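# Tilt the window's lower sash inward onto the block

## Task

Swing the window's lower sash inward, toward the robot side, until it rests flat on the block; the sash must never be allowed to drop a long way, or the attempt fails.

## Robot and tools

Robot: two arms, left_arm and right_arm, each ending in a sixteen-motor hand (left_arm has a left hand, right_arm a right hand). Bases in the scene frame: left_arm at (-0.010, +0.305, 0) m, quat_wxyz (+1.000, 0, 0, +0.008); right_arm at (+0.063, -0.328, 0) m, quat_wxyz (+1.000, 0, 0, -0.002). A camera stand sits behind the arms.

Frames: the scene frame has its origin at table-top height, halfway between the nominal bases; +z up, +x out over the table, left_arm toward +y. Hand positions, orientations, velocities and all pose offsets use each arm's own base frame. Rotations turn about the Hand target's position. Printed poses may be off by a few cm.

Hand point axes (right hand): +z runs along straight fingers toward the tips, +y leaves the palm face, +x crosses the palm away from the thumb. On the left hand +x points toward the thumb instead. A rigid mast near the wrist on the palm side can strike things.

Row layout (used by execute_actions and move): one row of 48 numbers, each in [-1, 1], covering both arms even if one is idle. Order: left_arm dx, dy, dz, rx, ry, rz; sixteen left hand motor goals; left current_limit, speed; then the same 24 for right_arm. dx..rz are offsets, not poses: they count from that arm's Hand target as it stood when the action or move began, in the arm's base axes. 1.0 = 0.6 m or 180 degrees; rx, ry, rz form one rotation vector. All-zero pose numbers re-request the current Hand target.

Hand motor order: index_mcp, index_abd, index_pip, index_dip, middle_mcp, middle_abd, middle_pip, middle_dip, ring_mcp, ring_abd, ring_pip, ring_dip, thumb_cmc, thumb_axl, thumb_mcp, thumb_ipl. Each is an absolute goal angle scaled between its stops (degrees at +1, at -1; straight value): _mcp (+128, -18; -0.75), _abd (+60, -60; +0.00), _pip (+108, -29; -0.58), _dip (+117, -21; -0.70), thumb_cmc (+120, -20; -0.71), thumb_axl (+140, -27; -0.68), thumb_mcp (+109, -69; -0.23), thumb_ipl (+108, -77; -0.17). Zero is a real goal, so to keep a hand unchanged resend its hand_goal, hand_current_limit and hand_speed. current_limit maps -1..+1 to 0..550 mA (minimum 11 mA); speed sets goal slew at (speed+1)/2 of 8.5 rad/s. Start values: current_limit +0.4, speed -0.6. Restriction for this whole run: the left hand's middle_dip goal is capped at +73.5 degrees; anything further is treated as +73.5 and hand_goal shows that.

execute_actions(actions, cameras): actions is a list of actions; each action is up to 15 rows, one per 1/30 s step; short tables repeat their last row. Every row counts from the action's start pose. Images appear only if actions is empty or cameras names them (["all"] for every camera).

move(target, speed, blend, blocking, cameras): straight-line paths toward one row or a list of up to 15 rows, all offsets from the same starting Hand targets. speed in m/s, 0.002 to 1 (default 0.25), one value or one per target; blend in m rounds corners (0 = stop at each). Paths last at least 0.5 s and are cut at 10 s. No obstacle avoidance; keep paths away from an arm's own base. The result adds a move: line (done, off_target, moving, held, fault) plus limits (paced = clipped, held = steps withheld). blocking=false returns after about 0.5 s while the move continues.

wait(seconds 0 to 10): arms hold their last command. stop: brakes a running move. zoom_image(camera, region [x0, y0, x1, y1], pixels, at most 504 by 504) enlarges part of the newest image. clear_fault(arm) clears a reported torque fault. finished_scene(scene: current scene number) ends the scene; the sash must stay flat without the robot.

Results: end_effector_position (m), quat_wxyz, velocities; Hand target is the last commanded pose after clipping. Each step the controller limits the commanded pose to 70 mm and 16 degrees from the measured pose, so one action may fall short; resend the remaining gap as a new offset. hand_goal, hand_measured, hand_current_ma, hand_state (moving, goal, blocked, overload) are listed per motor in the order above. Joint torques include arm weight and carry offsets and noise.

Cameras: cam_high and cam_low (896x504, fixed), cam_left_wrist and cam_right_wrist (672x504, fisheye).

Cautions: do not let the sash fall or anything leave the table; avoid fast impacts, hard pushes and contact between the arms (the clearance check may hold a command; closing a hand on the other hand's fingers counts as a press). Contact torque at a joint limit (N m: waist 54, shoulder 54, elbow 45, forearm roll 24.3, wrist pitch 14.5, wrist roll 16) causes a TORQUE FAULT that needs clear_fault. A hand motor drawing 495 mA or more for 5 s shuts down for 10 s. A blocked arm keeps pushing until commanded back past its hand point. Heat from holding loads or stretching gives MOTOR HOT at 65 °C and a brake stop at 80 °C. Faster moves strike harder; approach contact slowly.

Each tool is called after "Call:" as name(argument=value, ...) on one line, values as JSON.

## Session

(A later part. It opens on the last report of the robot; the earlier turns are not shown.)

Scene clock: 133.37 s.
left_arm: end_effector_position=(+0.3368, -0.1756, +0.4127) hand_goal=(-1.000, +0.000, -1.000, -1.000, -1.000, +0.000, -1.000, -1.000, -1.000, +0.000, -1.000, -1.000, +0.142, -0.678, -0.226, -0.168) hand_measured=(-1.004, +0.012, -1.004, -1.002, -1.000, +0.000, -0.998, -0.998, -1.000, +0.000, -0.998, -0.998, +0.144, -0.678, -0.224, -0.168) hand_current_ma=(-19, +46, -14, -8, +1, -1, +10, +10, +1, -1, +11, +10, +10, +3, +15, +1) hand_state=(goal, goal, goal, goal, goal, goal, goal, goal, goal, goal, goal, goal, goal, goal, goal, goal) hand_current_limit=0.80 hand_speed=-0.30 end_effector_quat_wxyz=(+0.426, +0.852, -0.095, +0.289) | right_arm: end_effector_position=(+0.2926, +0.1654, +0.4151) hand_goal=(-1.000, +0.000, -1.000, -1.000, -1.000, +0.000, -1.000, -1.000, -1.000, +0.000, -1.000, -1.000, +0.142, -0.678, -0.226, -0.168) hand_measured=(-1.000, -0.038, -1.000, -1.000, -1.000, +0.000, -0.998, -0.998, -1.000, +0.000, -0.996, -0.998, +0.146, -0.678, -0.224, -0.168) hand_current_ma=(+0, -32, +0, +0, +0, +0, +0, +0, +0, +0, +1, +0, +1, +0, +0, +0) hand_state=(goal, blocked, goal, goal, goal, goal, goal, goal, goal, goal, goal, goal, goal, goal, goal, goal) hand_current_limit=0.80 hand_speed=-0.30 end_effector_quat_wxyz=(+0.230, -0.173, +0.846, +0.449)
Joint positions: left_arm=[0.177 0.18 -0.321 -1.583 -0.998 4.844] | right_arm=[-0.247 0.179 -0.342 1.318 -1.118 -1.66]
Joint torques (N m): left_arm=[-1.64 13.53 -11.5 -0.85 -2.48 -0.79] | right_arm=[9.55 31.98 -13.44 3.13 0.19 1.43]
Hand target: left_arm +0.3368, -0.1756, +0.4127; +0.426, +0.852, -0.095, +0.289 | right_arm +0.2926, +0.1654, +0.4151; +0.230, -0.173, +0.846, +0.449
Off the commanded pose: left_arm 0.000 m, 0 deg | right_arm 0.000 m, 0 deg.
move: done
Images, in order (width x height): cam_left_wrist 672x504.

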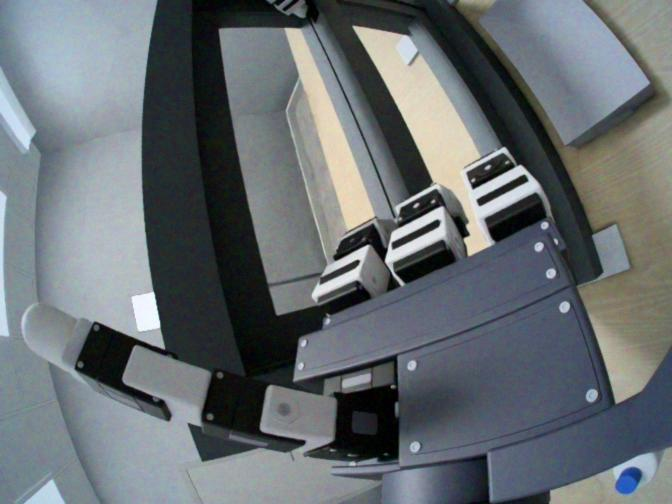

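Call:
execute_actions(actions=[])

Call:
zoom_image(camera="cam_right_wrist", region=[365, 0, 435, 40])

Call:
zoom_image(camera="cam_low", region=[420, 130, 490, 190])

Scene clock: 133.53 s.
left_arm: end_effector_position=(+0.3368, -0.1756, +0.4127) hand_goal=(-1.000, +0.000, -1.000, -1.000, -1.000, +0.000, -1.000, -1.000, -1.000, +0.000, -1.000, -1.000, +0.142, -0.678, -0.226, -0.168) hand_measured=(-1.004, +0.012, -1.004, -1.002, -1.000, +0.000, -0.998, -0.998, -1.000, +0.000, -0.998, -0.998, +0.144, -0.678, -0.224, -0.168) hand_current_ma=(-19, +46, -14, -8, +1, -1, +10, +10, +1, -1, +11, +10, +10, +3, +15, +1) hand_state=(goal, goal, goal, goal, goal, goal, goal, goal, goal, goal, goal, goal, goal, goal, goal, goal) hand_current_limit=0.80 hand_speed=-0.30 end_effector_quat_wxyz=(+0.426, +0.852, -0.095, +0.289) | right_arm: end_effector_position=(+0.2926, +0.1654, +0.4151) hand_goal=(-1.000, +0.000, -1.000, -1.000, -1.000, +0.000, -1.000, -1.000, -1.000, +0.000, -1.000, -1.000, +0.142, -0.678, -0.226, -0.168) hand_measured=(-1.000, -0.036, -1.000, -1.000, -1.000, +0.000, -0.998, -0.998, -1.000, +0.000, -0.996, -0.998, +0.146, -0.678, -0.224, -0.168) hand_current_ma=(+0, -31, +0, +0, +0, +0, +0, +0, +0, +0, +1, +0, +1, +0, +0, +0) hand_state=(goal, blocked, goal, goal, goal, goal, goal, goal, goal, goal, goal, goal, goal, goal, goal, goal) hand_current_limit=0.80 hand_speed=-0.30 end_effector_quat_wxyz=(+0.230, -0.173, +0.846, +0.449)
Joint positions: left_arm=[0.177 0.18 -0.321 -1.583 -0.998 4.844] | right_arm=[-0.247 0.179 -0.342 1.318 -1.118 -1.66]
Joint velocities: within noise
Joint torques (N m): left_arm=[-2.28 12.74 -11.61 -0.76 -2.61 -0.85] | right_arm=[9.06 31.53 -13.8 3.19 0.05 1.47]
Hand target: left_arm +0.3368, -0.1756, +0.4127; +0.426, +0.852, -0.095, +0.289 | right_arm +0.2926, +0.1654, +0.4151; +0.230, -0.173, +0.846, +0.449
Off the commanded pose: left_arm 0.000 m, 0 deg | right_arm 0.000 m, 0 deg.

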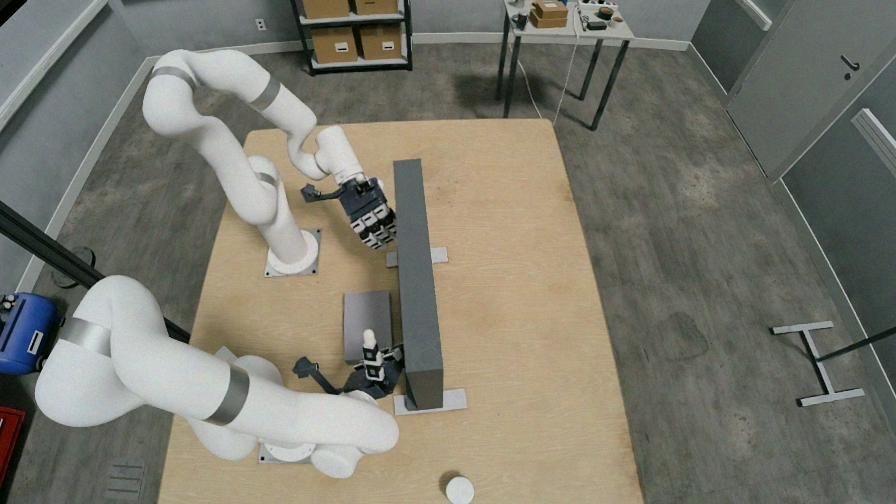

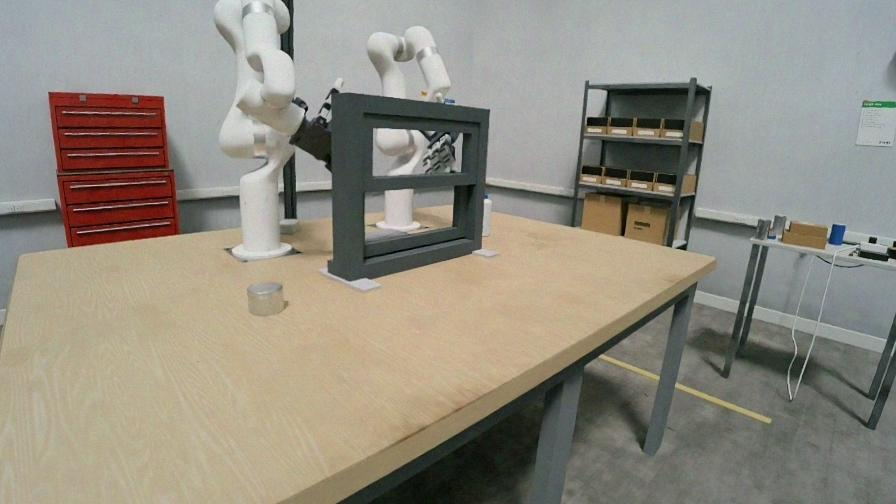

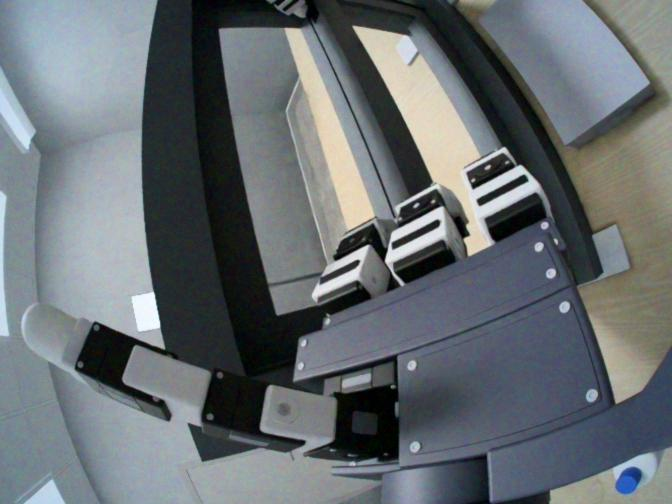

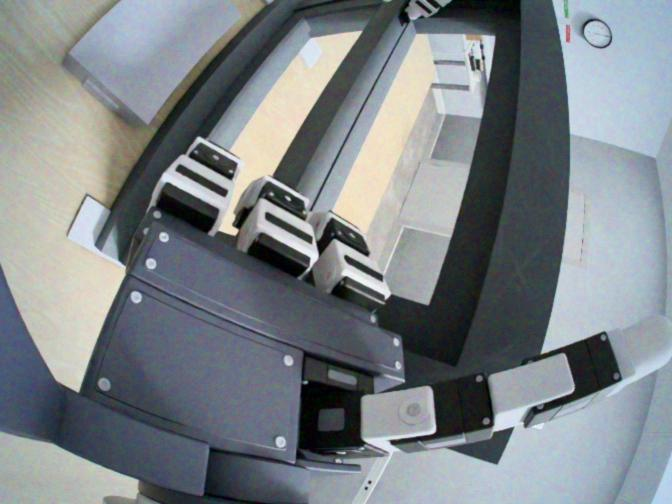

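Scaled by 7.200 from the camera's 672x504 image, which has a finer 960x720 frame.

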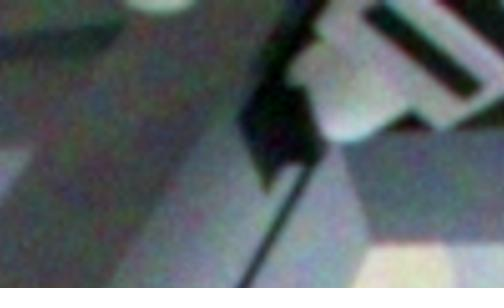

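Scaled by 7.200 from the camera's 896x504 image, which has a finer 1280x720 frame.

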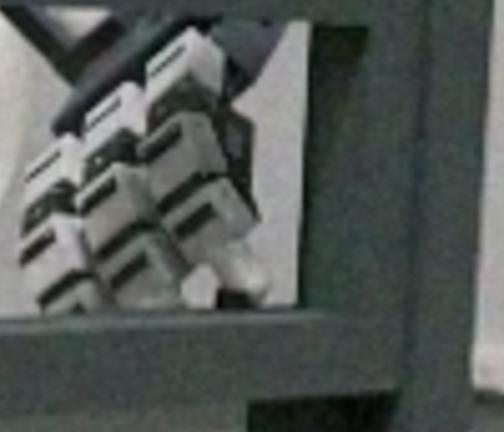

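Call:
move(target=[0,0,0,0,0,0,-1,0,-1,-1,-1,0,-1,-1,-1,0,-1,-1,0.142,-0.678,-0.226,-0.168,0.8,-0.3,-0.0006,0.005,-0.001,0,0,0,-1,0,-1,-1,-1,0,-1,-1,-1,0,-1,-1,0.142,-0.678,-0.226,-0.168,0.8,-0.3], speed=0.03, cameras=["cam_left_wrist"])

Call:
zoom_image(camera="cam_left_wrist", region=[260, 0, 330, 40])

Scene clock: 134.43 s.
left_arm: end_effector_position=(+0.3368, -0.1756, +0.4127) hand_goal=(-1.000, +0.000, -1.000, -1.000, -1.000, +0.000, -1.000, -1.000, -1.000, +0.000, -1.000, -1.000, +0.142, -0.678, -0.226, -0.168) hand_measured=(-1.004, +0.012, -1.004, -1.002, -1.000, +0.000, -0.998, -0.998, -1.000, +0.000, -0.998, -0.998, +0.144, -0.678, -0.224, -0.168) hand_current_ma=(-19, +46, -14, -8, +1, -1, +10, +10, +1, -1, +11, +10, +10, +3, +15, +1) hand_state=(goal, goal, goal, goal, goal, goal, goal, goal, goal, goal, goal, goal, goal, goal, goal, goal) hand_current_limit=0.80 hand_speed=-0.30 end_effector_quat_wxyz=(+0.426, +0.852, -0.095, +0.289) | right_arm: end_effector_position=(+0.2922, +0.1684, +0.4145) hand_goal=(-1.000, +0.000, -1.000, -1.000, -1.000, +0.000, -1.000, -1.000, -1.000, +0.000, -1.000, -1.000, +0.142, -0.678, -0.226, -0.168) hand_measured=(-1.000, -0.038, -1.000, -1.000, -1.000, +0.000, -0.998, -0.998, -1.000, +0.000, -0.996, -0.998, +0.146, -0.678, -0.224, -0.168) hand_current_ma=(+0, -32, +0, +0, +0, +0, +0, +0, +0, +0, +1, +0, +1, +0, +0, +0) hand_state=(goal, blocked, goal, goal, goal, goal, goal, goal, goal, goal, goal, goal, goal, goal, goal, goal) hand_current_limit=0.80 hand_speed=-0.30 end_effector_quat_wxyz=(+0.230, -0.173, +0.846, +0.449)
Joint positions: left_arm=[0.177 0.18 -0.321 -1.583 -0.998 4.844] | right_arm=[-0.237 0.181 -0.339 1.327 -1.113 -1.66]
Joint torques (N m): left_arm=[-2.34 12.66 -11.71 -0.52 -3.11 -0.92] | right_arm=[10.92 29.69 -11.36 3.7 0.84 0.57]
Hand target: left_arm +0.3368, -0.1756, +0.4127; +0.426, +0.852, -0.095, +0.289 | right_arm +0.2922, +0.1684, +0.4145; +0.230, -0.173, +0.846, +0.449
Off the commanded pose: left_arm 0.000 m, 0 deg | right_arm 0.000 m, 0 deg.
move: done
Images, in order (width x height): cam_left_wrist 672x504.

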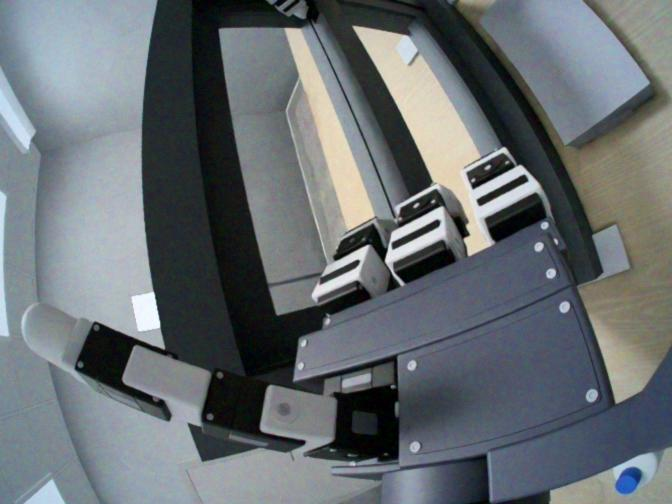

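Scaled by 7.200 from the camera's 672x504 image, which has a finer 960x720 frame.

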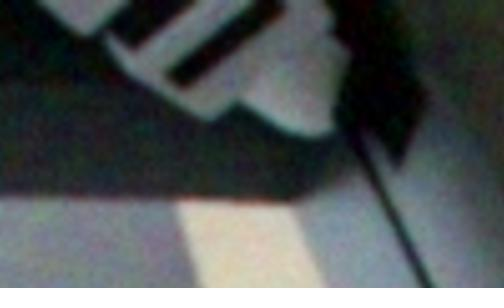

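Call:
move(target=[0,0,0,0,0,0,-1,0,-1,-1,-1,0,-1,-1,-1,0,-1,-1,0.142,-0.678,-0.226,-0.168,0.8,-0.3,-0.0006,0.005,-0.001,0,0,0,-1,0,-1,-1,-1,0,-1,-1,-1,0,-1,-1,0.142,-0.678,-0.226,-0.168,0.8,-0.3], speed=0.03, cameras=["cam_left_wrist"])

Call:
zoom_image(camera="cam_left_wrist", region=[260, 0, 330, 40])

Scene clock: 135.30 s.
left_arm: end_effector_position=(+0.3368, -0.1756, +0.4127) hand_goal=(-1.000, +0.000, -1.000, -1.000, -1.000, +0.000, -1.000, -1.000, -1.000, +0.000, -1.000, -1.000, +0.142, -0.678, -0.226, -0.168) hand_measured=(-1.004, +0.012, -1.004, -1.002, -1.000, +0.000, -0.998, -0.998, -1.000, +0.000, -0.998, -0.998, +0.144, -0.678, -0.224, -0.168) hand_current_ma=(-19, +46, -14, -8, +1, -1, +10, +10, +1, -1, +11, +10, +10, +3, +15, +1) hand_state=(goal, goal, goal, goal, goal, goal, goal, goal, goal, goal, goal, goal, goal, goal, goal, goal) hand_current_limit=0.80 hand_speed=-0.30 end_effector_quat_wxyz=(+0.426, +0.852, -0.095, +0.289) | right_arm: end_effector_position=(+0.2918, +0.1714, +0.4139) hand_goal=(-1.000, +0.000, -1.000, -1.000, -1.000, +0.000, -1.000, -1.000, -1.000, +0.000, -1.000, -1.000, +0.142, -0.678, -0.226, -0.168) hand_measured=(-1.000, -0.044, -1.000, -1.000, -1.000, +0.000, -0.998, -0.998, -1.000, +0.000, -0.996, -0.998, +0.146, -0.678, -0.224, -0.168) hand_current_ma=(+0, -41, +0, +0, +0, +0, +0, +0, +0, +0, +1, +0, +1, +0, +0, +0) hand_state=(goal, blocked, goal, goal, goal, goal, goal, goal, goal, goal, goal, goal, goal, goal, goal, goal) hand_current_limit=0.80 hand_speed=-0.30 end_effector_quat_wxyz=(+0.230, -0.173, +0.846, +0.449)
Joint positions: left_arm=[0.177 0.18 -0.321 -1.583 -0.998 4.844] | right_arm=[-0.226 0.183 -0.336 1.336 -1.108 -1.66]
Joint torques (N m): left_arm=[-2.24 12.14 -11.73 -0.61 -3.12 -0.76] | right_arm=[10.47 27.26 -9.85 3.7 1.3 -1.36]
Hand target: left_arm +0.3368, -0.1756, +0.4127; +0.426, +0.852, -0.095, +0.289 | right_arm +0.2918, +0.1714, +0.4139; +0.230, -0.173, +0.846, +0.449
Off the commanded pose: left_arm 0.000 m, 0 deg | right_arm 0.000 m, 0 deg.
move: done
Images, in order (width x height): cam_left_wrist 672x504.

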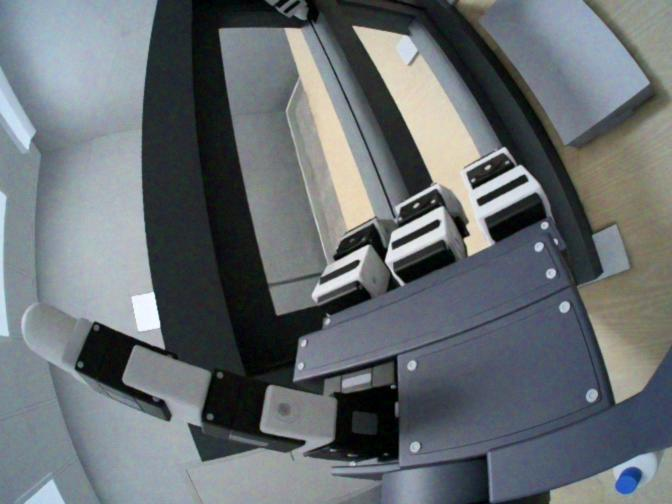

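Scaled by 7.200 from the camera's 672x504 image, which has a finer 960x720 frame.

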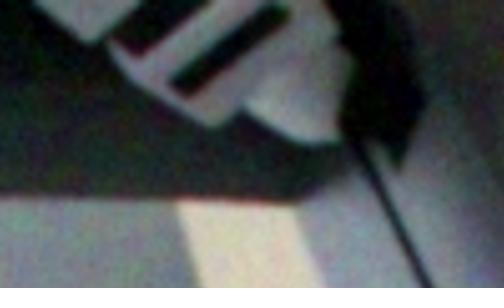

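Call:
move(target=[0,0,0,0,0,0,-1,0,-1,-1,-1,0,-1,-1,-1,0,-1,-1,0.142,-0.678,-0.226,-0.168,0.8,-0.3,-0.0005,0.004,-0.0005,0,0,0,-1,0,-1,-1,-1,0,-1,-1,-1,0,-1,-1,0.142,-0.678,-0.226,-0.168,0.8,-0.3], speed=0.03, cameras=["cam_left_wrist"])

Call:
zoom_image(camera="cam_left_wrist", region=[260, 0, 330, 40])

Scene clock: 136.13 s.
left_arm: end_effector_position=(+0.3368, -0.1756, +0.4127) hand_goal=(-1.000, +0.000, -1.000, -1.000, -1.000, +0.000, -1.000, -1.000, -1.000, +0.000, -1.000, -1.000, +0.142, -0.678, -0.226, -0.168) hand_measured=(-1.004, +0.012, -1.004, -1.002, -1.000, +0.000, -0.998, -0.998, -1.000, +0.000, -0.998, -0.998, +0.144, -0.678, -0.224, -0.168) hand_current_ma=(-19, +46, -14, -8, +1, -1, +10, +10, +1, -1, +11, +10, +10, +3, +15, +1) hand_state=(goal, goal, goal, goal, goal, goal, goal, goal, goal, goal, goal, goal, goal, goal, goal, goal) hand_current_limit=0.80 hand_speed=-0.30 end_effector_quat_wxyz=(+0.426, +0.852, -0.095, +0.289) | right_arm: end_effector_position=(+0.2916, +0.1738, +0.4136) hand_goal=(-1.000, +0.000, -1.000, -1.000, -1.000, +0.000, -1.000, -1.000, -1.000, +0.000, -1.000, -1.000, +0.142, -0.678, -0.226, -0.168) hand_measured=(-1.004, -0.046, -1.004, -1.002, -1.000, +0.000, -0.998, -0.998, -1.000, +0.000, -0.996, -0.998, +0.146, -0.678, -0.224, -0.168) hand_current_ma=(-1, -45, -1, +0, +0, +0, +0, +0, +0, +0, +1, +0, +1, +0, +0, +0) hand_state=(goal, blocked, goal, goal, goal, goal, goal, goal, goal, goal, goal, goal, goal, goal, goal, goal) hand_current_limit=0.80 hand_speed=-0.30 end_effector_quat_wxyz=(+0.231, -0.173, +0.846, +0.448)
Joint positions: left_arm=[0.177 0.18 -0.321 -1.583 -0.998 4.844] | right_arm=[-0.218 0.184 -0.334 1.343 -1.103 -1.66]
Joint torques (N m): left_arm=[-2.54 12.1 -11.77 -0.8 -3.2 -0.75] | right_arm=[19.23 23.05 -5.39 2.2 0.04 1.84]
Hand target: left_arm +0.3368, -0.1756, +0.4127; +0.426, +0.852, -0.095, +0.289 | right_arm +0.2915, +0.1738, +0.4136; +0.230, -0.173, +0.846, +0.449
Off the commanded pose: left_arm 0.000 m, 0 deg | right_arm 0.000 m, 0 deg.
move: done
Images, in order (width x height): cam_left_wrist 672x504.

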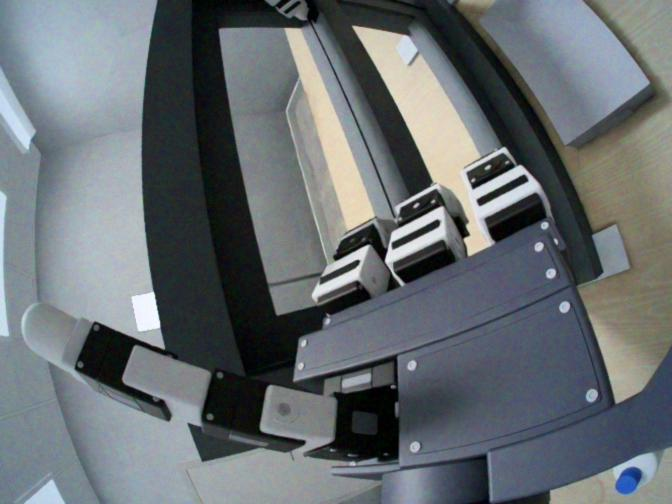

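Scaled by 7.200 from the camera's 672x504 image, which has a finer 960x720 frame.

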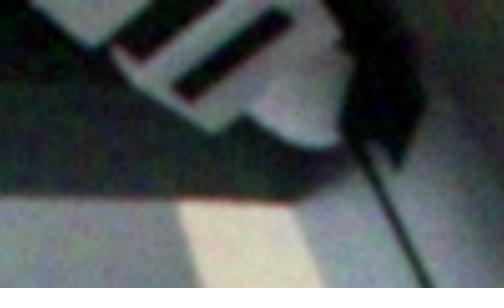

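Call:
move(target=[0,0,0,0,0,0,-1,0,-1,-1,-1,0,-1,-1,-1,0,-1,-1,0.142,-0.678,-0.226,-0.168,0.8,-0.3,-0.0004,0.0035,0,0,0,0,-1,0,-1,-1,-1,0,-1,-1,-1,0,-1,-1,0.142,-0.678,-0.226,-0.168,0.8,-0.3], speed=0.03, cameras=["cam_left_wrist"])

Call:
zoom_image(camera="cam_left_wrist", region=[260, 0, 330, 40])

Scene clock: 136.97 s.
left_arm: end_effector_position=(+0.3368, -0.1756, +0.4127) hand_goal=(-1.000, +0.000, -1.000, -1.000, -1.000, +0.000, -1.000, -1.000, -1.000, +0.000, -1.000, -1.000, +0.142, -0.678, -0.226, -0.168) hand_measured=(-1.004, +0.012, -1.004, -1.002, -1.000, +0.000, -0.998, -0.998, -1.000, +0.000, -0.998, -0.998, +0.144, -0.678, -0.224, -0.168) hand_current_ma=(-19, +46, -14, -8, +1, -1, +10, +10, +1, -1, +11, +10, +10, +3, +15, +1) hand_state=(goal, goal, goal, goal, goal, goal, goal, goal, goal, goal, goal, goal, goal, goal, goal, goal) hand_current_limit=0.80 hand_speed=-0.30 end_effector_quat_wxyz=(+0.426, +0.852, -0.095, +0.289) | right_arm: end_effector_position=(+0.2913, +0.1759, +0.4136) hand_goal=(-1.000, +0.000, -1.000, -1.000, -1.000, +0.000, -1.000, -1.000, -1.000, +0.000, -1.000, -1.000, +0.142, -0.678, -0.226, -0.168) hand_measured=(-1.006, -0.046, -1.006, -1.002, -1.000, +0.000, -0.998, -0.998, -1.000, +0.000, -0.996, -0.998, +0.146, -0.678, -0.224, -0.168) hand_current_ma=(-3, -47, -2, -1, +0, +0, +0, +0, +0, +0, +1, +0, +1, +0, +0, +0) hand_state=(goal, blocked, goal, goal, goal, goal, goal, goal, goal, goal, goal, goal, goal, goal, goal, goal) hand_current_limit=0.80 hand_speed=-0.30 end_effector_quat_wxyz=(+0.230, -0.173, +0.846, +0.448)
Joint positions: left_arm=[0.177 0.18 -0.321 -1.583 -0.998 4.844] | right_arm=[-0.211 0.186 -0.332 1.349 -1.1 -1.659]
Joint torques (N m): left_arm=[-2.38 12.24 -11.5 -0.39 -3.22 -0.75] | right_arm=[24.08 17.71 -0.14 1.1 -1.77 1.75]
Hand target: left_arm +0.3368, -0.1756, +0.4127; +0.426, +0.852, -0.095, +0.289 | right_arm +0.2913, +0.1759, +0.4136; +0.230, -0.173, +0.846, +0.449
Off the commanded pose: left_arm 0.000 m, 0 deg | right_arm 0.000 m, 0 deg.
move: done
Images, in order (width x height): cam_left_wrist 672x504.

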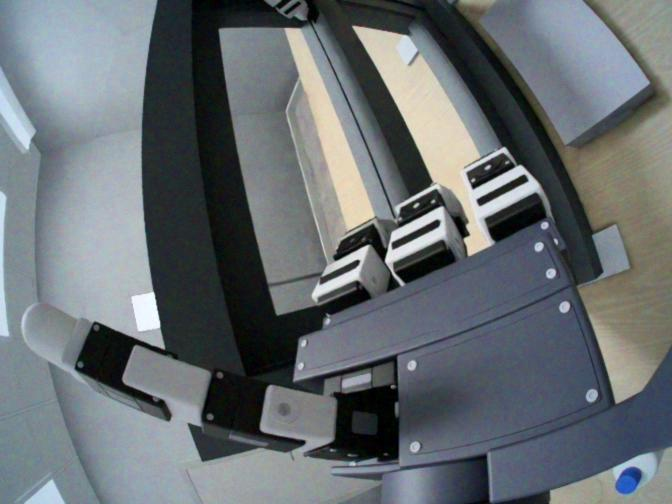

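Scaled by 7.200 from the camera's 672x504 image, which has a finer 960x720 frame.

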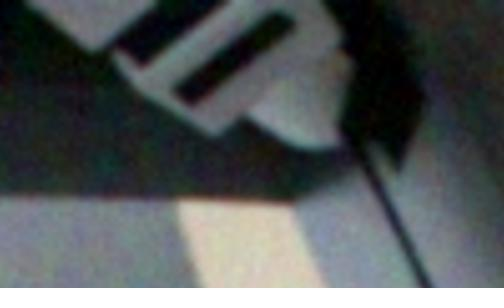

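Call:
move(target=[[0,0,0,0,0,0,-1,0,-1,-1,-1,0,-1,-1,-1,0,-1,-1,0.142,-0.678,-0.226,-0.168,0.8,-0.3,0.001,-0.009,0,0,0,0,-1,0,-1,-1,-1,0,-1,-1,-1,0,-1,-1,0.142,-0.678,-0.226,-0.168,0.8,-0.3],[0,0,0,0,0,0,-1,0,-1,-1,-1,0,-1,-1,-1,0,-1,-1,0.142,-0.678,-0.226,-0.168,0.8,-0.3,0.001,-0.014,0.015,0,0,0,-1,0,-1,-1,-1,0,-1,-1,-1,0,-1,-1,0.142,-0.678,-0.226,-0.168,0.8,-0.3]], speed=0.04, cameras=["cam_left_wrist"])

Call:
zoom_image(camera="cam_left_wrist", region=[260, 0, 330, 40])

Scene clock: 138.73 s.
left_arm: end_effector_position=(+0.3368, -0.1756, +0.4127) hand_goal=(-1.000, +0.000, -1.000, -1.000, -1.000, +0.000, -1.000, -1.000, -1.000, +0.000, -1.000, -1.000, +0.142, -0.678, -0.226, -0.168) hand_measured=(-1.004, +0.012, -1.004, -1.002, -1.000, +0.000, -0.998, -0.998, -1.000, +0.000, -0.998, -0.998, +0.144, -0.678, -0.224, -0.168) hand_current_ma=(-19, +46, -14, -8, +1, -1, +10, +10, +1, -1, +11, +10, +10, +3, +15, +1) hand_state=(goal, goal, goal, goal, goal, goal, goal, goal, goal, goal, goal, goal, goal, goal, goal, goal) hand_current_limit=0.80 hand_speed=-0.30 end_effector_quat_wxyz=(+0.426, +0.852, -0.095, +0.289) | right_arm: end_effector_position=(+0.2919, +0.1676, +0.4226) hand_goal=(-1.000, +0.000, -1.000, -1.000, -1.000, +0.000, -1.000, -1.000, -1.000, +0.000, -1.000, -1.000, +0.142, -0.678, -0.226, -0.168) hand_measured=(-1.000, -0.010, -1.000, -1.000, -1.000, +0.000, -0.998, -0.998, -1.000, +0.000, -0.996, -0.998, +0.146, -0.678, -0.224, -0.168) hand_current_ma=(+0, -3, +0, +0, +0, +0, +0, +0, +0, +0, +1, +0, +1, +0, +0, +0) hand_state=(goal, goal, goal, goal, goal, goal, goal, goal, goal, goal, goal, goal, goal, goal, goal, goal) hand_current_limit=0.80 hand_speed=-0.30 end_effector_quat_wxyz=(+0.230, -0.173, +0.846, +0.449)
Joint positions: left_arm=[0.177 0.18 -0.321 -1.583 -0.998 4.844] | right_arm=[-0.24 0.202 -0.346 1.311 -1.122 -1.631]
Joint torques (N m): left_arm=[-3.45 12.67 -11.49 -0.65 -3.16 -0.76] | right_arm=[-5.81 31.89 -28.17 -2.75 -3.41 1.49]
Hand target: left_arm +0.3368, -0.1756, +0.4127; +0.426, +0.852, -0.095, +0.289 | right_arm +0.2919, +0.1675, +0.4226; +0.230, -0.173, +0.846, +0.449
Off the commanded pose: left_arm 0.000 m, 0 deg | right_arm 0.000 m, 0 deg.
move: done
Images, in order (width x height): cam_left_wrist 672x504.

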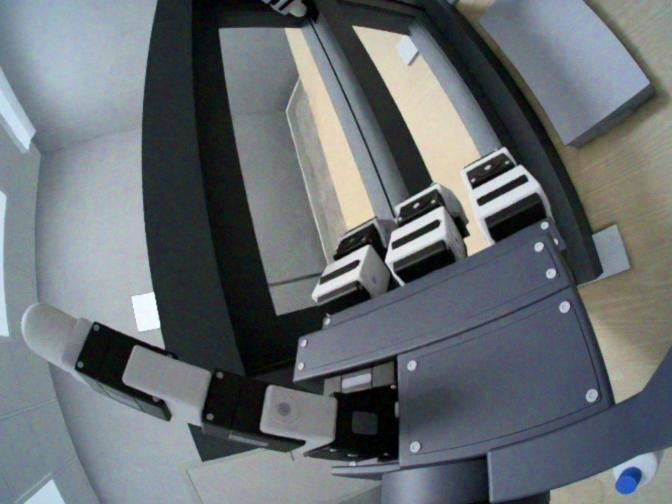

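Scaled by 7.200 from the camera's 672x504 image, which has a finer 960x720 frame.

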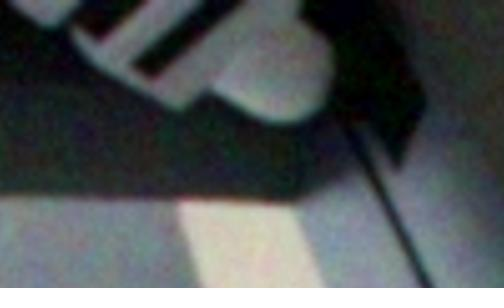

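Call:
zoom_image(camera="cam_left_wrist", region=[290, 0, 330, 30])

Call:
execute_actions(actions=[], cameras=["cam_right_wrist"])

Call:
zoom_image(camera="cam_right_wrist", region=[390, 0, 430, 30])

Scaled by 12.600 from the camera's 672x504 image, which has a finer 960x720 frame.

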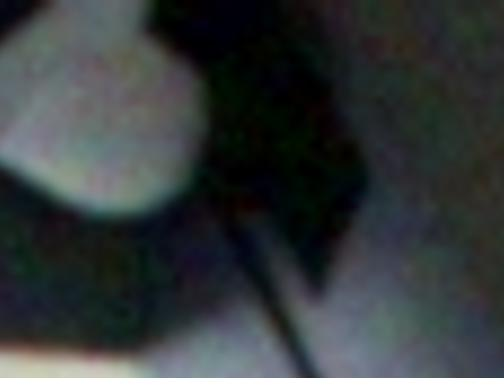

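Scene clock: 139.53 s.
left_arm: end_effector_position=(+0.3368, -0.1756, +0.4127) hand_goal=(-1.000, +0.000, -1.000, -1.000, -1.000, +0.000, -1.000, -1.000, -1.000, +0.000, -1.000, -1.000, +0.142, -0.678, -0.226, -0.168) hand_measured=(-1.004, +0.012, -1.004, -1.002, -1.000, +0.000, -0.998, -0.998, -1.000, +0.000, -0.998, -0.998, +0.144, -0.678, -0.224, -0.168) hand_current_ma=(-19, +46, -14, -8, +1, -1, +10, +10, +1, -1, +11, +10, +10, +3, +15, +1) hand_state=(goal, goal, goal, goal, goal, goal, goal, goal, goal, goal, goal, goal, goal, goal, goal, goal) hand_current_limit=0.80 hand_speed=-0.30 end_effector_quat_wxyz=(+0.426, +0.852, -0.095, +0.289) | right_arm: end_effector_position=(+0.2919, +0.1675, +0.4226) hand_goal=(-1.000, +0.000, -1.000, -1.000, -1.000, +0.000, -1.000, -1.000, -1.000, +0.000, -1.000, -1.000, +0.142, -0.678, -0.226, -0.168) hand_measured=(-1.000, -0.010, -1.000, -1.000, -1.000, +0.000, -0.998, -0.998, -1.000, +0.000, -0.996, -0.998, +0.146, -0.678, -0.224, -0.168) hand_current_ma=(+0, -3, +0, +0, +0, +0, +0, +0, +0, +0, +1, +0, +1, +0, +0, +0) hand_state=(goal, goal, goal, goal, goal, goal, goal, goal, goal, goal, goal, goal, goal, goal, goal, goal) hand_current_limit=0.80 hand_speed=-0.30 end_effector_quat_wxyz=(+0.230, -0.173, +0.846, +0.449)
Joint positions: left_arm=[0.177 0.18 -0.321 -1.583 -0.998 4.844] | right_arm=[-0.24 0.202 -0.346 1.311 -1.122 -1.631]
Joint velocities: within noise
Joint torques (N m): left_arm=[-3.96 11.55 -11.49 -0.71 -3.22 -0.76] | right_arm=[-5.87 30.74 -28.19 -2.95 -3.37 1.44]
Hand target: left_arm +0.3368, -0.1756, +0.4127; +0.426, +0.852, -0.095, +0.289 | right_arm +0.2919, +0.1675, +0.4226; +0.230, -0.173, +0.846, +0.449
Off the commanded pose: left_arm 0.000 m, 0 deg | right_arm 0.000 m, 0 deg.
Images, in order (width x height): cam_right_wrist 672x504.

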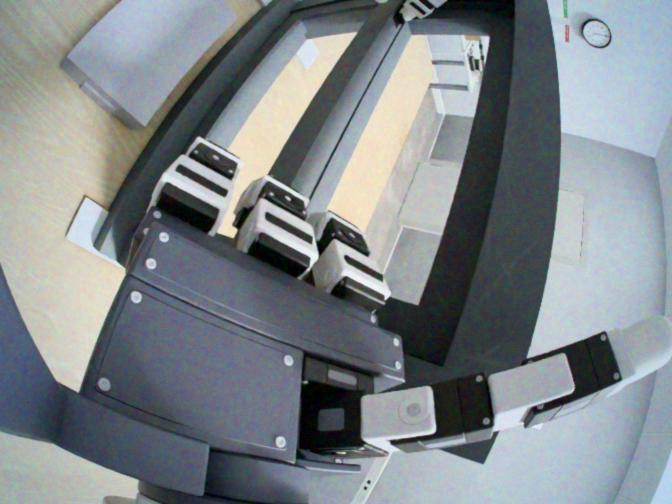

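Scaled by 12.600 from the camera's 672x504 image, which has a finer 960x720 frame.

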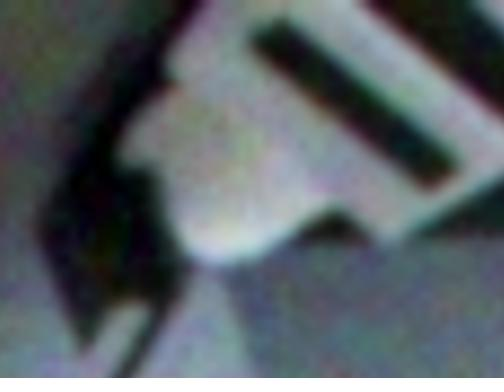

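Call:
move(target=[[0,0,0,0,0,0,-1,0,-1,-1,-1,0,-1,-1,-1,0,-1,-1,0.142,-0.678,-0.226,-0.168,0.8,-0.3,-0.0088,-0.0128,0,0,0,0,-1,0,-1,-1,-1,0,-1,-1,-1,0,-1,-1,0.142,-0.678,-0.226,-0.168,0.8,-0.3],[0,0,0,0,0,0,-1,0,-1,-1,-1,0,-1,-1,-1,0,-1,-1,0.142,-0.678,-0.226,-0.168,0.8,-0.3,-0.0088,-0.0128,-0.0135,0,0,0,-1,0,-1,-1,-1,0,-1,-1,-1,0,-1,-1,0.142,-0.678,-0.226,-0.168,0.8,-0.3]], speed=0.04, cameras=["cam_left_wrist"])

Call:
zoom_image(camera="cam_left_wrist", region=[290, 0, 330, 30])

Scene clock: 141.73 s.
left_arm: end_effector_position=(+0.3368, -0.1756, +0.4127) hand_goal=(-1.000, +0.000, -1.000, -1.000, -1.000, +0.000, -1.000, -1.000, -1.000, +0.000, -1.000, -1.000, +0.142, -0.678, -0.226, -0.168) hand_measured=(-1.004, +0.012, -1.004, -1.002, -1.000, +0.000, -0.998, -0.998, -1.000, +0.000, -0.998, -0.998, +0.144, -0.678, -0.224, -0.168) hand_current_ma=(-19, +46, -14, -8, +1, -1, +10, +10, +1, -1, +11, +10, +10, +3, +15, +1) hand_state=(goal, goal, goal, goal, goal, goal, goal, goal, goal, goal, goal, goal, goal, goal, goal, goal) hand_current_limit=0.80 hand_speed=-0.30 end_effector_quat_wxyz=(+0.426, +0.852, -0.095, +0.289) | right_arm: end_effector_position=(+0.2866, +0.1599, +0.4146) hand_goal=(-1.000, +0.000, -1.000, -1.000, -1.000, +0.000, -1.000, -1.000, -1.000, +0.000, -1.000, -1.000, +0.142, -0.678, -0.226, -0.168) hand_measured=(-1.000, -0.012, -1.000, -1.000, -1.000, +0.000, -0.998, -0.998, -1.000, +0.000, -0.996, -0.998, +0.146, -0.678, -0.224, -0.168) hand_current_ma=(+0, -5, +0, +0, +0, +0, +0, +0, +0, +0, +1, +0, +1, +0, +0, +0) hand_state=(goal, goal, goal, goal, goal, goal, goal, goal, goal, goal, goal, goal, goal, goal, goal, goal) hand_current_limit=0.80 hand_speed=-0.30 end_effector_quat_wxyz=(+0.231, -0.173, +0.846, +0.449)
Joint positions: left_arm=[0.177 0.18 -0.321 -1.583 -0.998 4.844] | right_arm=[-0.273 0.191 -0.331 1.297 -1.131 -1.663]
Joint torques (N m): left_arm=[-5.87 10.99 -11.38 -0.47 -3.2 -0.79] | right_arm=[-2.38 -9.25 -9.14 4.04 3.58 -0.95]
Hand target: left_arm +0.3368, -0.1756, +0.4127; +0.426, +0.852, -0.095, +0.289 | right_arm +0.2866, +0.1599, +0.4145; +0.230, -0.173, +0.846, +0.449
Off the commanded pose: left_arm 0.000 m, 0 deg | right_arm 0.000 m, 0 deg.
move: done
Images, in order (width x height): cam_left_wrist 672x504.

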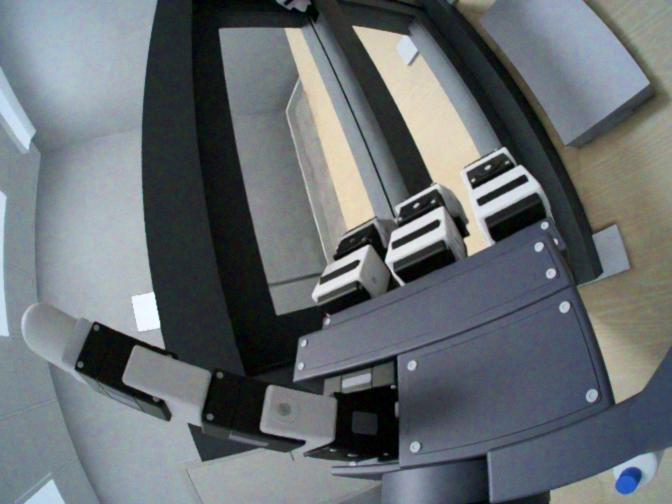

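Scaled by 12.600 from the camera's 672x504 image, which has a finer 960x720 frame.

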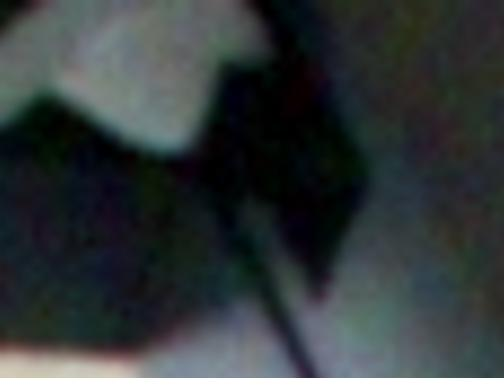

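Call:
move(target=[0,0,0,0,0,0,-1,0,-1,-1,-1,0,-1,-1,-1,0,-1,-1,0.142,-0.678,-0.226,-0.168,0.8,-0.3,-0.0010,0.009,0,0,0,0,-1,0,-1,-1,-1,0,-1,-1,-1,0,-1,-1,0.142,-0.678,-0.226,-0.168,0.8,-0.3], speed=0.03, cameras=["cam_left_wrist"])

Call:
zoom_image(camera="cam_left_wrist", region=[290, 0, 330, 30])

Call:
move(target=[0,0,0,0,0,0,-1,0,-1,-1,-1,0,-1,-1,-1,0,-1,-1,0.142,-0.678,-0.226,-0.168,0.8,-0.3,-0.0006,0.005,0,0,0,0,-1,0,-1,-1,-1,0,-1,-1,-1,0,-1,-1,0.142,-0.678,-0.226,-0.168,0.8,-0.3], speed=0.03, cameras=["cam_left_wrist"])

Call:
zoom_image(camera="cam_left_wrist", region=[290, 0, 330, 30])

Scene clock: 142.83 s.
left_arm: end_effector_position=(+0.3368, -0.1756, +0.4127) hand_goal=(-1.000, +0.000, -1.000, -1.000, -1.000, +0.000, -1.000, -1.000, -1.000, +0.000, -1.000, -1.000, +0.142, -0.678, -0.226, -0.168) hand_measured=(-1.004, +0.012, -1.004, -1.002, -1.000, +0.000, -0.998, -0.998, -1.000, +0.000, -0.998, -0.998, +0.144, -0.678, -0.224, -0.168) hand_current_ma=(-19, +46, -14, -8, +1, -1, +10, +10, +1, -1, +11, +10, +10, +3, +15, +1) hand_state=(goal, goal, goal, goal, goal, goal, goal, goal, goal, goal, goal, goal, goal, goal, goal, goal) hand_current_limit=0.80 hand_speed=-0.30 end_effector_quat_wxyz=(+0.426, +0.852, -0.095, +0.289) | right_arm: end_effector_position=(+0.2860, +0.1652, +0.4145) hand_goal=(-1.000, +0.000, -1.000, -1.000, -1.000, +0.000, -1.000, -1.000, -1.000, +0.000, -1.000, -1.000, +0.142, -0.678, -0.226, -0.168) hand_measured=(-1.002, -0.032, -1.000, -1.000, -1.000, +0.000, -0.998, -0.998, -1.000, +0.000, -0.996, -0.998, +0.146, -0.678, -0.224, -0.168) hand_current_ma=(+0, -24, +0, +0, +0, +0, +0, +0, +0, +0, +1, +0, +1, +0, +0, +0) hand_state=(goal, blocked, goal, goal, goal, goal, goal, goal, goal, goal, goal, goal, goal, goal, goal, goal) hand_current_limit=0.80 hand_speed=-0.30 end_effector_quat_wxyz=(+0.230, -0.173, +0.846, +0.449)
Joint positions: left_arm=[0.177 0.18 -0.321 -1.583 -0.998 4.844] | right_arm=[-0.254 0.197 -0.326 1.311 -1.122 -1.659]
Joint torques (N m): left_arm=[-6.29 9.98 -11.61 -0.56 -3.2 -0.76] | right_arm=[11.79 26.65 -10.55 3.63 0.85 1.82]
Hand target: left_arm +0.3368, -0.1756, +0.4127; +0.426, +0.852, -0.095, +0.289 | right_arm +0.2860, +0.1653, +0.4145; +0.230, -0.173, +0.846, +0.449
Off the commanded pose: left_arm 0.000 m, 0 deg | right_arm 0.000 m, 0 deg.
move: done
Images, in order (width x height): cam_left_wrist 672x504.

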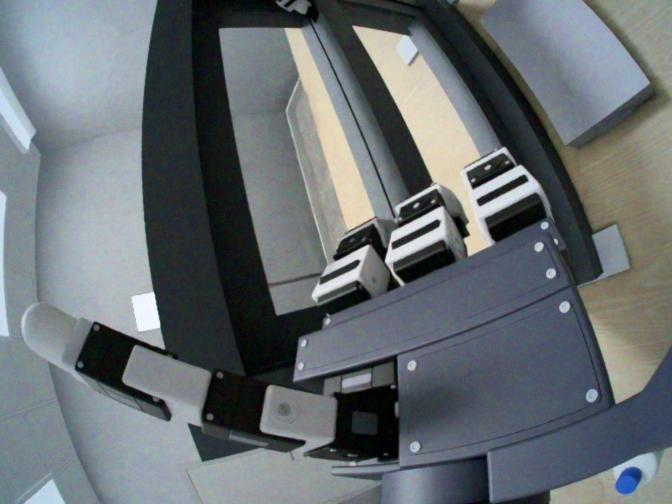

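Scaled by 12.600 from the camera's 672x504 image, which has a finer 960x720 frame.

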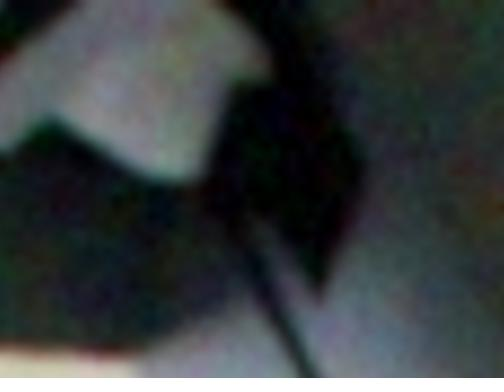

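Scene clock: 143.57 s.
left_arm: end_effector_position=(+0.3368, -0.1756, +0.4127) hand_goal=(-1.000, +0.000, -1.000, -1.000, -1.000, +0.000, -1.000, -1.000, -1.000, +0.000, -1.000, -1.000, +0.142, -0.678, -0.226, -0.168) hand_measured=(-1.004, +0.012, -1.004, -1.002, -1.000, +0.000, -0.998, -0.998, -1.000, +0.000, -0.998, -0.998, +0.144, -0.678, -0.224, -0.168) hand_current_ma=(-19, +46, -14, -8, +1, -1, +10, +10, +1, -1, +11, +10, +10, +3, +15, +1) hand_state=(goal, goal, goal, goal, goal, goal, goal, goal, goal, goal, goal, goal, goal, goal, goal, goal) hand_current_limit=0.80 hand_speed=-0.30 end_effector_quat_wxyz=(+0.426, +0.852, -0.095, +0.289) | right_arm: end_effector_position=(+0.2857, +0.1682, +0.4145) hand_goal=(-1.000, +0.000, -1.000, -1.000, -1.000, +0.000, -1.000, -1.000, -1.000, +0.000, -1.000, -1.000, +0.142, -0.678, -0.226, -0.168) hand_measured=(-1.002, -0.032, -1.000, -1.000, -1.000, +0.000, -0.998, -0.998, -1.000, +0.000, -0.996, -0.998, +0.146, -0.678, -0.224, -0.168) hand_current_ma=(+0, -25, +0, +0, +0, +0, +0, +0, +0, +0, +1, +0, +1, +0, +0, +0) hand_state=(goal, blocked, goal, goal, goal, goal, goal, goal, goal, goal, goal, goal, goal, goal, goal, goal) hand_current_limit=0.80 hand_speed=-0.30 end_effector_quat_wxyz=(+0.230, -0.173, +0.846, +0.449)
Joint positions: left_arm=[0.177 0.18 -0.321 -1.583 -0.998 4.844] | right_arm=[-0.243 0.201 -0.324 1.319 -1.117 -1.657]
Joint torques (N m): left_arm=[-6.06 10.67 -11.26 -0.6 -3.25 -0.73] | right_arm=[12.03 28.85 -10.4 3.47 0.43 1.58]
Hand target: left_arm +0.3368, -0.1756, +0.4127; +0.426, +0.852, -0.095, +0.289 | right_arm +0.2857, +0.1683, +0.4145; +0.230, -0.173, +0.846, +0.449
Off the commanded pose: left_arm 0.000 m, 0 deg | right_arm 0.000 m, 0 deg.
move: done
Images, in order (width x height): cam_left_wrist 672x504.

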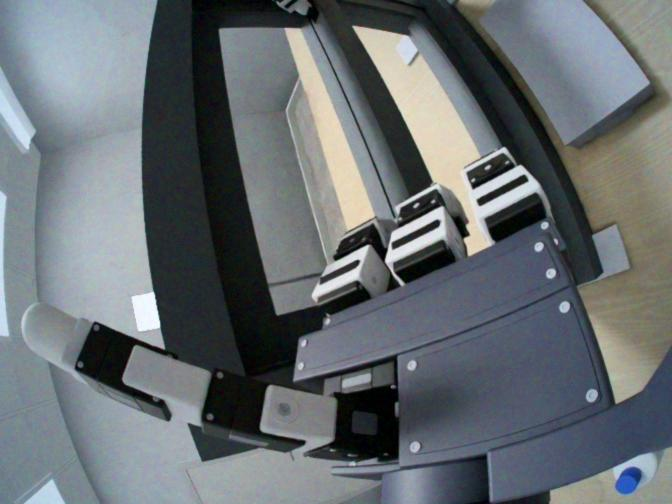

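Scaled by 12.600 from the camera's 672x504 image, which has a finer 960x720 frame.

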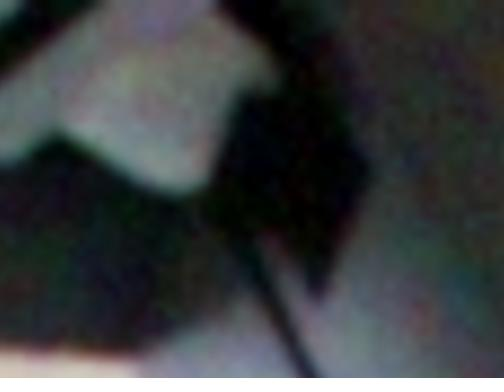

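Call:
move(target=[0,0,0,0,0,0,-1,0,-1,-1,-1,0,-1,-1,-1,0,-1,-1,0.142,-0.678,-0.226,-0.168,0.8,-0.3,-0.0004,0.0035,0,0,0,0,-1,0,-1,-1,-1,0,-1,-1,-1,0,-1,-1,0.142,-0.678,-0.226,-0.168,0.8,-0.3], speed=0.03, cameras=["cam_left_wrist"])

Call:
zoom_image(camera="cam_left_wrist", region=[290, 0, 330, 30])

Scene clock: 144.50 s.
left_arm: end_effector_position=(+0.3368, -0.1756, +0.4127) hand_goal=(-1.000, +0.000, -1.000, -1.000, -1.000, +0.000, -1.000, -1.000, -1.000, +0.000, -1.000, -1.000, +0.142, -0.678, -0.226, -0.168) hand_measured=(-1.004, +0.012, -1.004, -1.002, -1.000, +0.000, -0.998, -0.998, -1.000, +0.000, -0.998, -0.998, +0.144, -0.678, -0.224, -0.168) hand_current_ma=(-19, +46, -14, -8, +1, -1, +10, +10, +1, -1, +11, +10, +10, +3, +15, +1) hand_state=(goal, goal, goal, goal, goal, goal, goal, goal, goal, goal, goal, goal, goal, goal, goal, goal) hand_current_limit=0.80 hand_speed=-0.30 end_effector_quat_wxyz=(+0.426, +0.852, -0.095, +0.289) | right_arm: end_effector_position=(+0.2854, +0.1703, +0.4145) hand_goal=(-1.000, +0.000, -1.000, -1.000, -1.000, +0.000, -1.000, -1.000, -1.000, +0.000, -1.000, -1.000, +0.142, -0.678, -0.226, -0.168) hand_measured=(-1.002, -0.032, -1.002, -1.000, -1.000, +0.000, -0.998, -0.998, -1.000, +0.000, -0.996, -0.998, +0.146, -0.678, -0.224, -0.168) hand_current_ma=(+0, -26, +0, +0, +0, +0, +0, +0, +0, +0, +1, +0, +1, +0, +0, +0) hand_state=(goal, blocked, goal, goal, goal, goal, goal, goal, goal, goal, goal, goal, goal, goal, goal, goal) hand_current_limit=0.80 hand_speed=-0.30 end_effector_quat_wxyz=(+0.230, -0.173, +0.846, +0.449)
Joint positions: left_arm=[0.177 0.18 -0.321 -1.583 -0.998 4.844] | right_arm=[-0.236 0.203 -0.322 1.325 -1.114 -1.655]
Joint torques (N m): left_arm=[-7.29 10.66 -11.32 -0.27 -3.25 -0.77] | right_arm=[11.69 27.81 -10.53 3.41 0.27 1.69]
Hand target: left_arm +0.3368, -0.1756, +0.4127; +0.426, +0.852, -0.095, +0.289 | right_arm +0.2854, +0.1704, +0.4145; +0.230, -0.173, +0.846, +0.449
Off the commanded pose: left_arm 0.000 m, 0 deg | right_arm 0.000 m, 0 deg.
move: done
Images, in order (width x height): cam_left_wrist 672x504.

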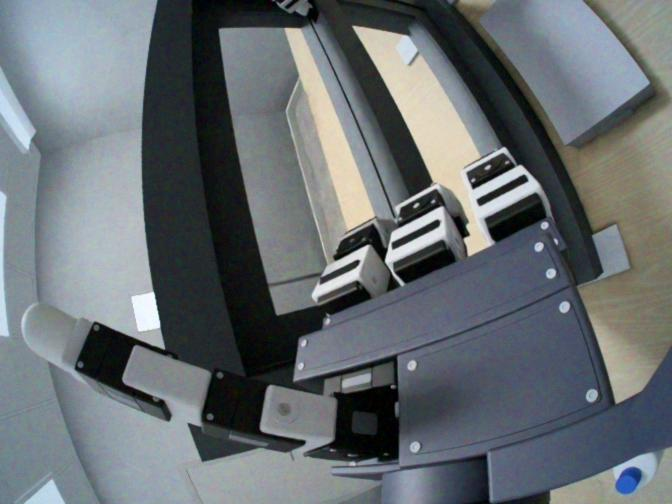

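Scaled by 12.600 from the camera's 672x504 image, which has a finer 960x720 frame.

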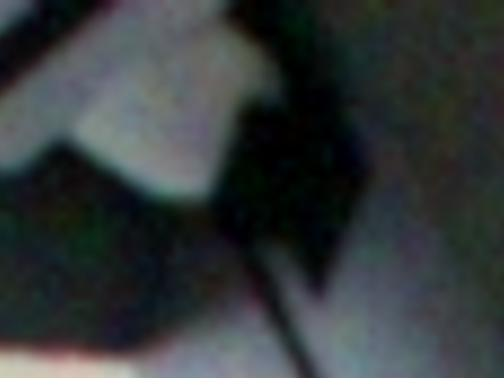

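Call:
move(target=[0,0,0,0,0,0,-1,0,-1,-1,-1,0,-1,-1,-1,0,-1,-1,0.142,-0.678,-0.226,-0.168,0.8,-0.3,-0.0004,0.0035,0,0,0,0,-1,0,-1,-1,-1,0,-1,-1,-1,0,-1,-1,0.142,-0.678,-0.226,-0.168,0.8,-0.3], speed=0.03, cameras=["cam_left_wrist"])

Call:
zoom_image(camera="cam_left_wrist", region=[290, 0, 330, 30])

Scene clock: 145.33 s.
left_arm: end_effector_position=(+0.3368, -0.1756, +0.4127) hand_goal=(-1.000, +0.000, -1.000, -1.000, -1.000, +0.000, -1.000, -1.000, -1.000, +0.000, -1.000, -1.000, +0.142, -0.678, -0.226, -0.168) hand_measured=(-1.004, +0.012, -1.004, -1.002, -1.000, +0.000, -0.998, -0.998, -1.000, +0.000, -0.998, -0.998, +0.144, -0.678, -0.224, -0.168) hand_current_ma=(-19, +46, -14, -8, +1, -1, +10, +10, +1, -1, +11, +10, +10, +3, +15, +1) hand_state=(goal, goal, goal, goal, goal, goal, goal, goal, goal, goal, goal, goal, goal, goal, goal, goal) hand_current_limit=0.80 hand_speed=-0.30 end_effector_quat_wxyz=(+0.426, +0.852, -0.095, +0.289) | right_arm: end_effector_position=(+0.2852, +0.1724, +0.4145) hand_goal=(-1.000, +0.000, -1.000, -1.000, -1.000, +0.000, -1.000, -1.000, -1.000, +0.000, -1.000, -1.000, +0.142, -0.678, -0.226, -0.168) hand_measured=(-1.002, -0.034, -1.002, -1.002, -1.000, +0.000, -0.998, -0.998, -1.000, +0.000, -0.996, -0.998, +0.146, -0.678, -0.224, -0.168) hand_current_ma=(-1, -26, +0, +0, +0, +0, +0, +0, +0, +0, +1, +0, +1, +0, +0, +0) hand_state=(goal, blocked, goal, goal, goal, goal, goal, goal, goal, goal, goal, goal, goal, goal, goal, goal) hand_current_limit=0.80 hand_speed=-0.30 end_effector_quat_wxyz=(+0.230, -0.173, +0.846, +0.448)
Joint positions: left_arm=[0.177 0.18 -0.321 -1.583 -0.998 4.844] | right_arm=[-0.228 0.205 -0.32 1.331 -1.11 -1.653]
Joint torques (N m): left_arm=[-8.04 9.97 -11.74 -0.61 -3.28 -0.73] | right_arm=[14.1 26.12 -8.55 3.19 -0.79 1.75]
Hand target: left_arm +0.3368, -0.1756, +0.4127; +0.426, +0.852, -0.095, +0.289 | right_arm +0.2852, +0.1725, +0.4145; +0.230, -0.173, +0.846, +0.449
Off the commanded pose: left_arm 0.000 m, 0 deg | right_arm 0.000 m, 0 deg.
move: done
Images, in order (width x height): cam_left_wrist 672x504.

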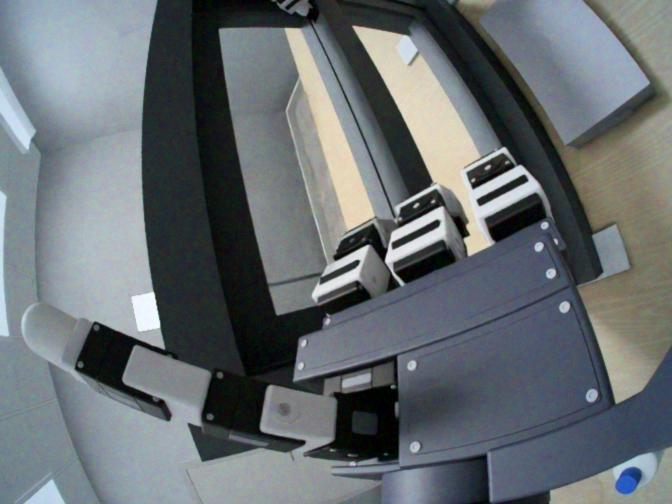

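Scaled by 12.600 from the camera's 672x504 image, which has a finer 960x720 frame.

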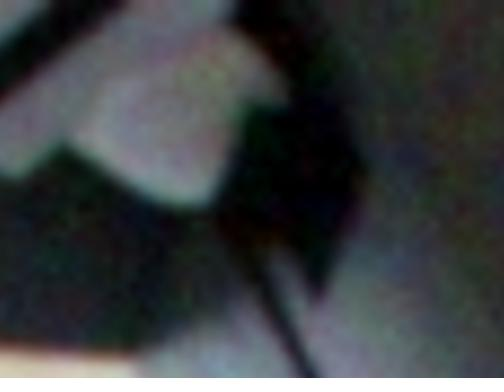

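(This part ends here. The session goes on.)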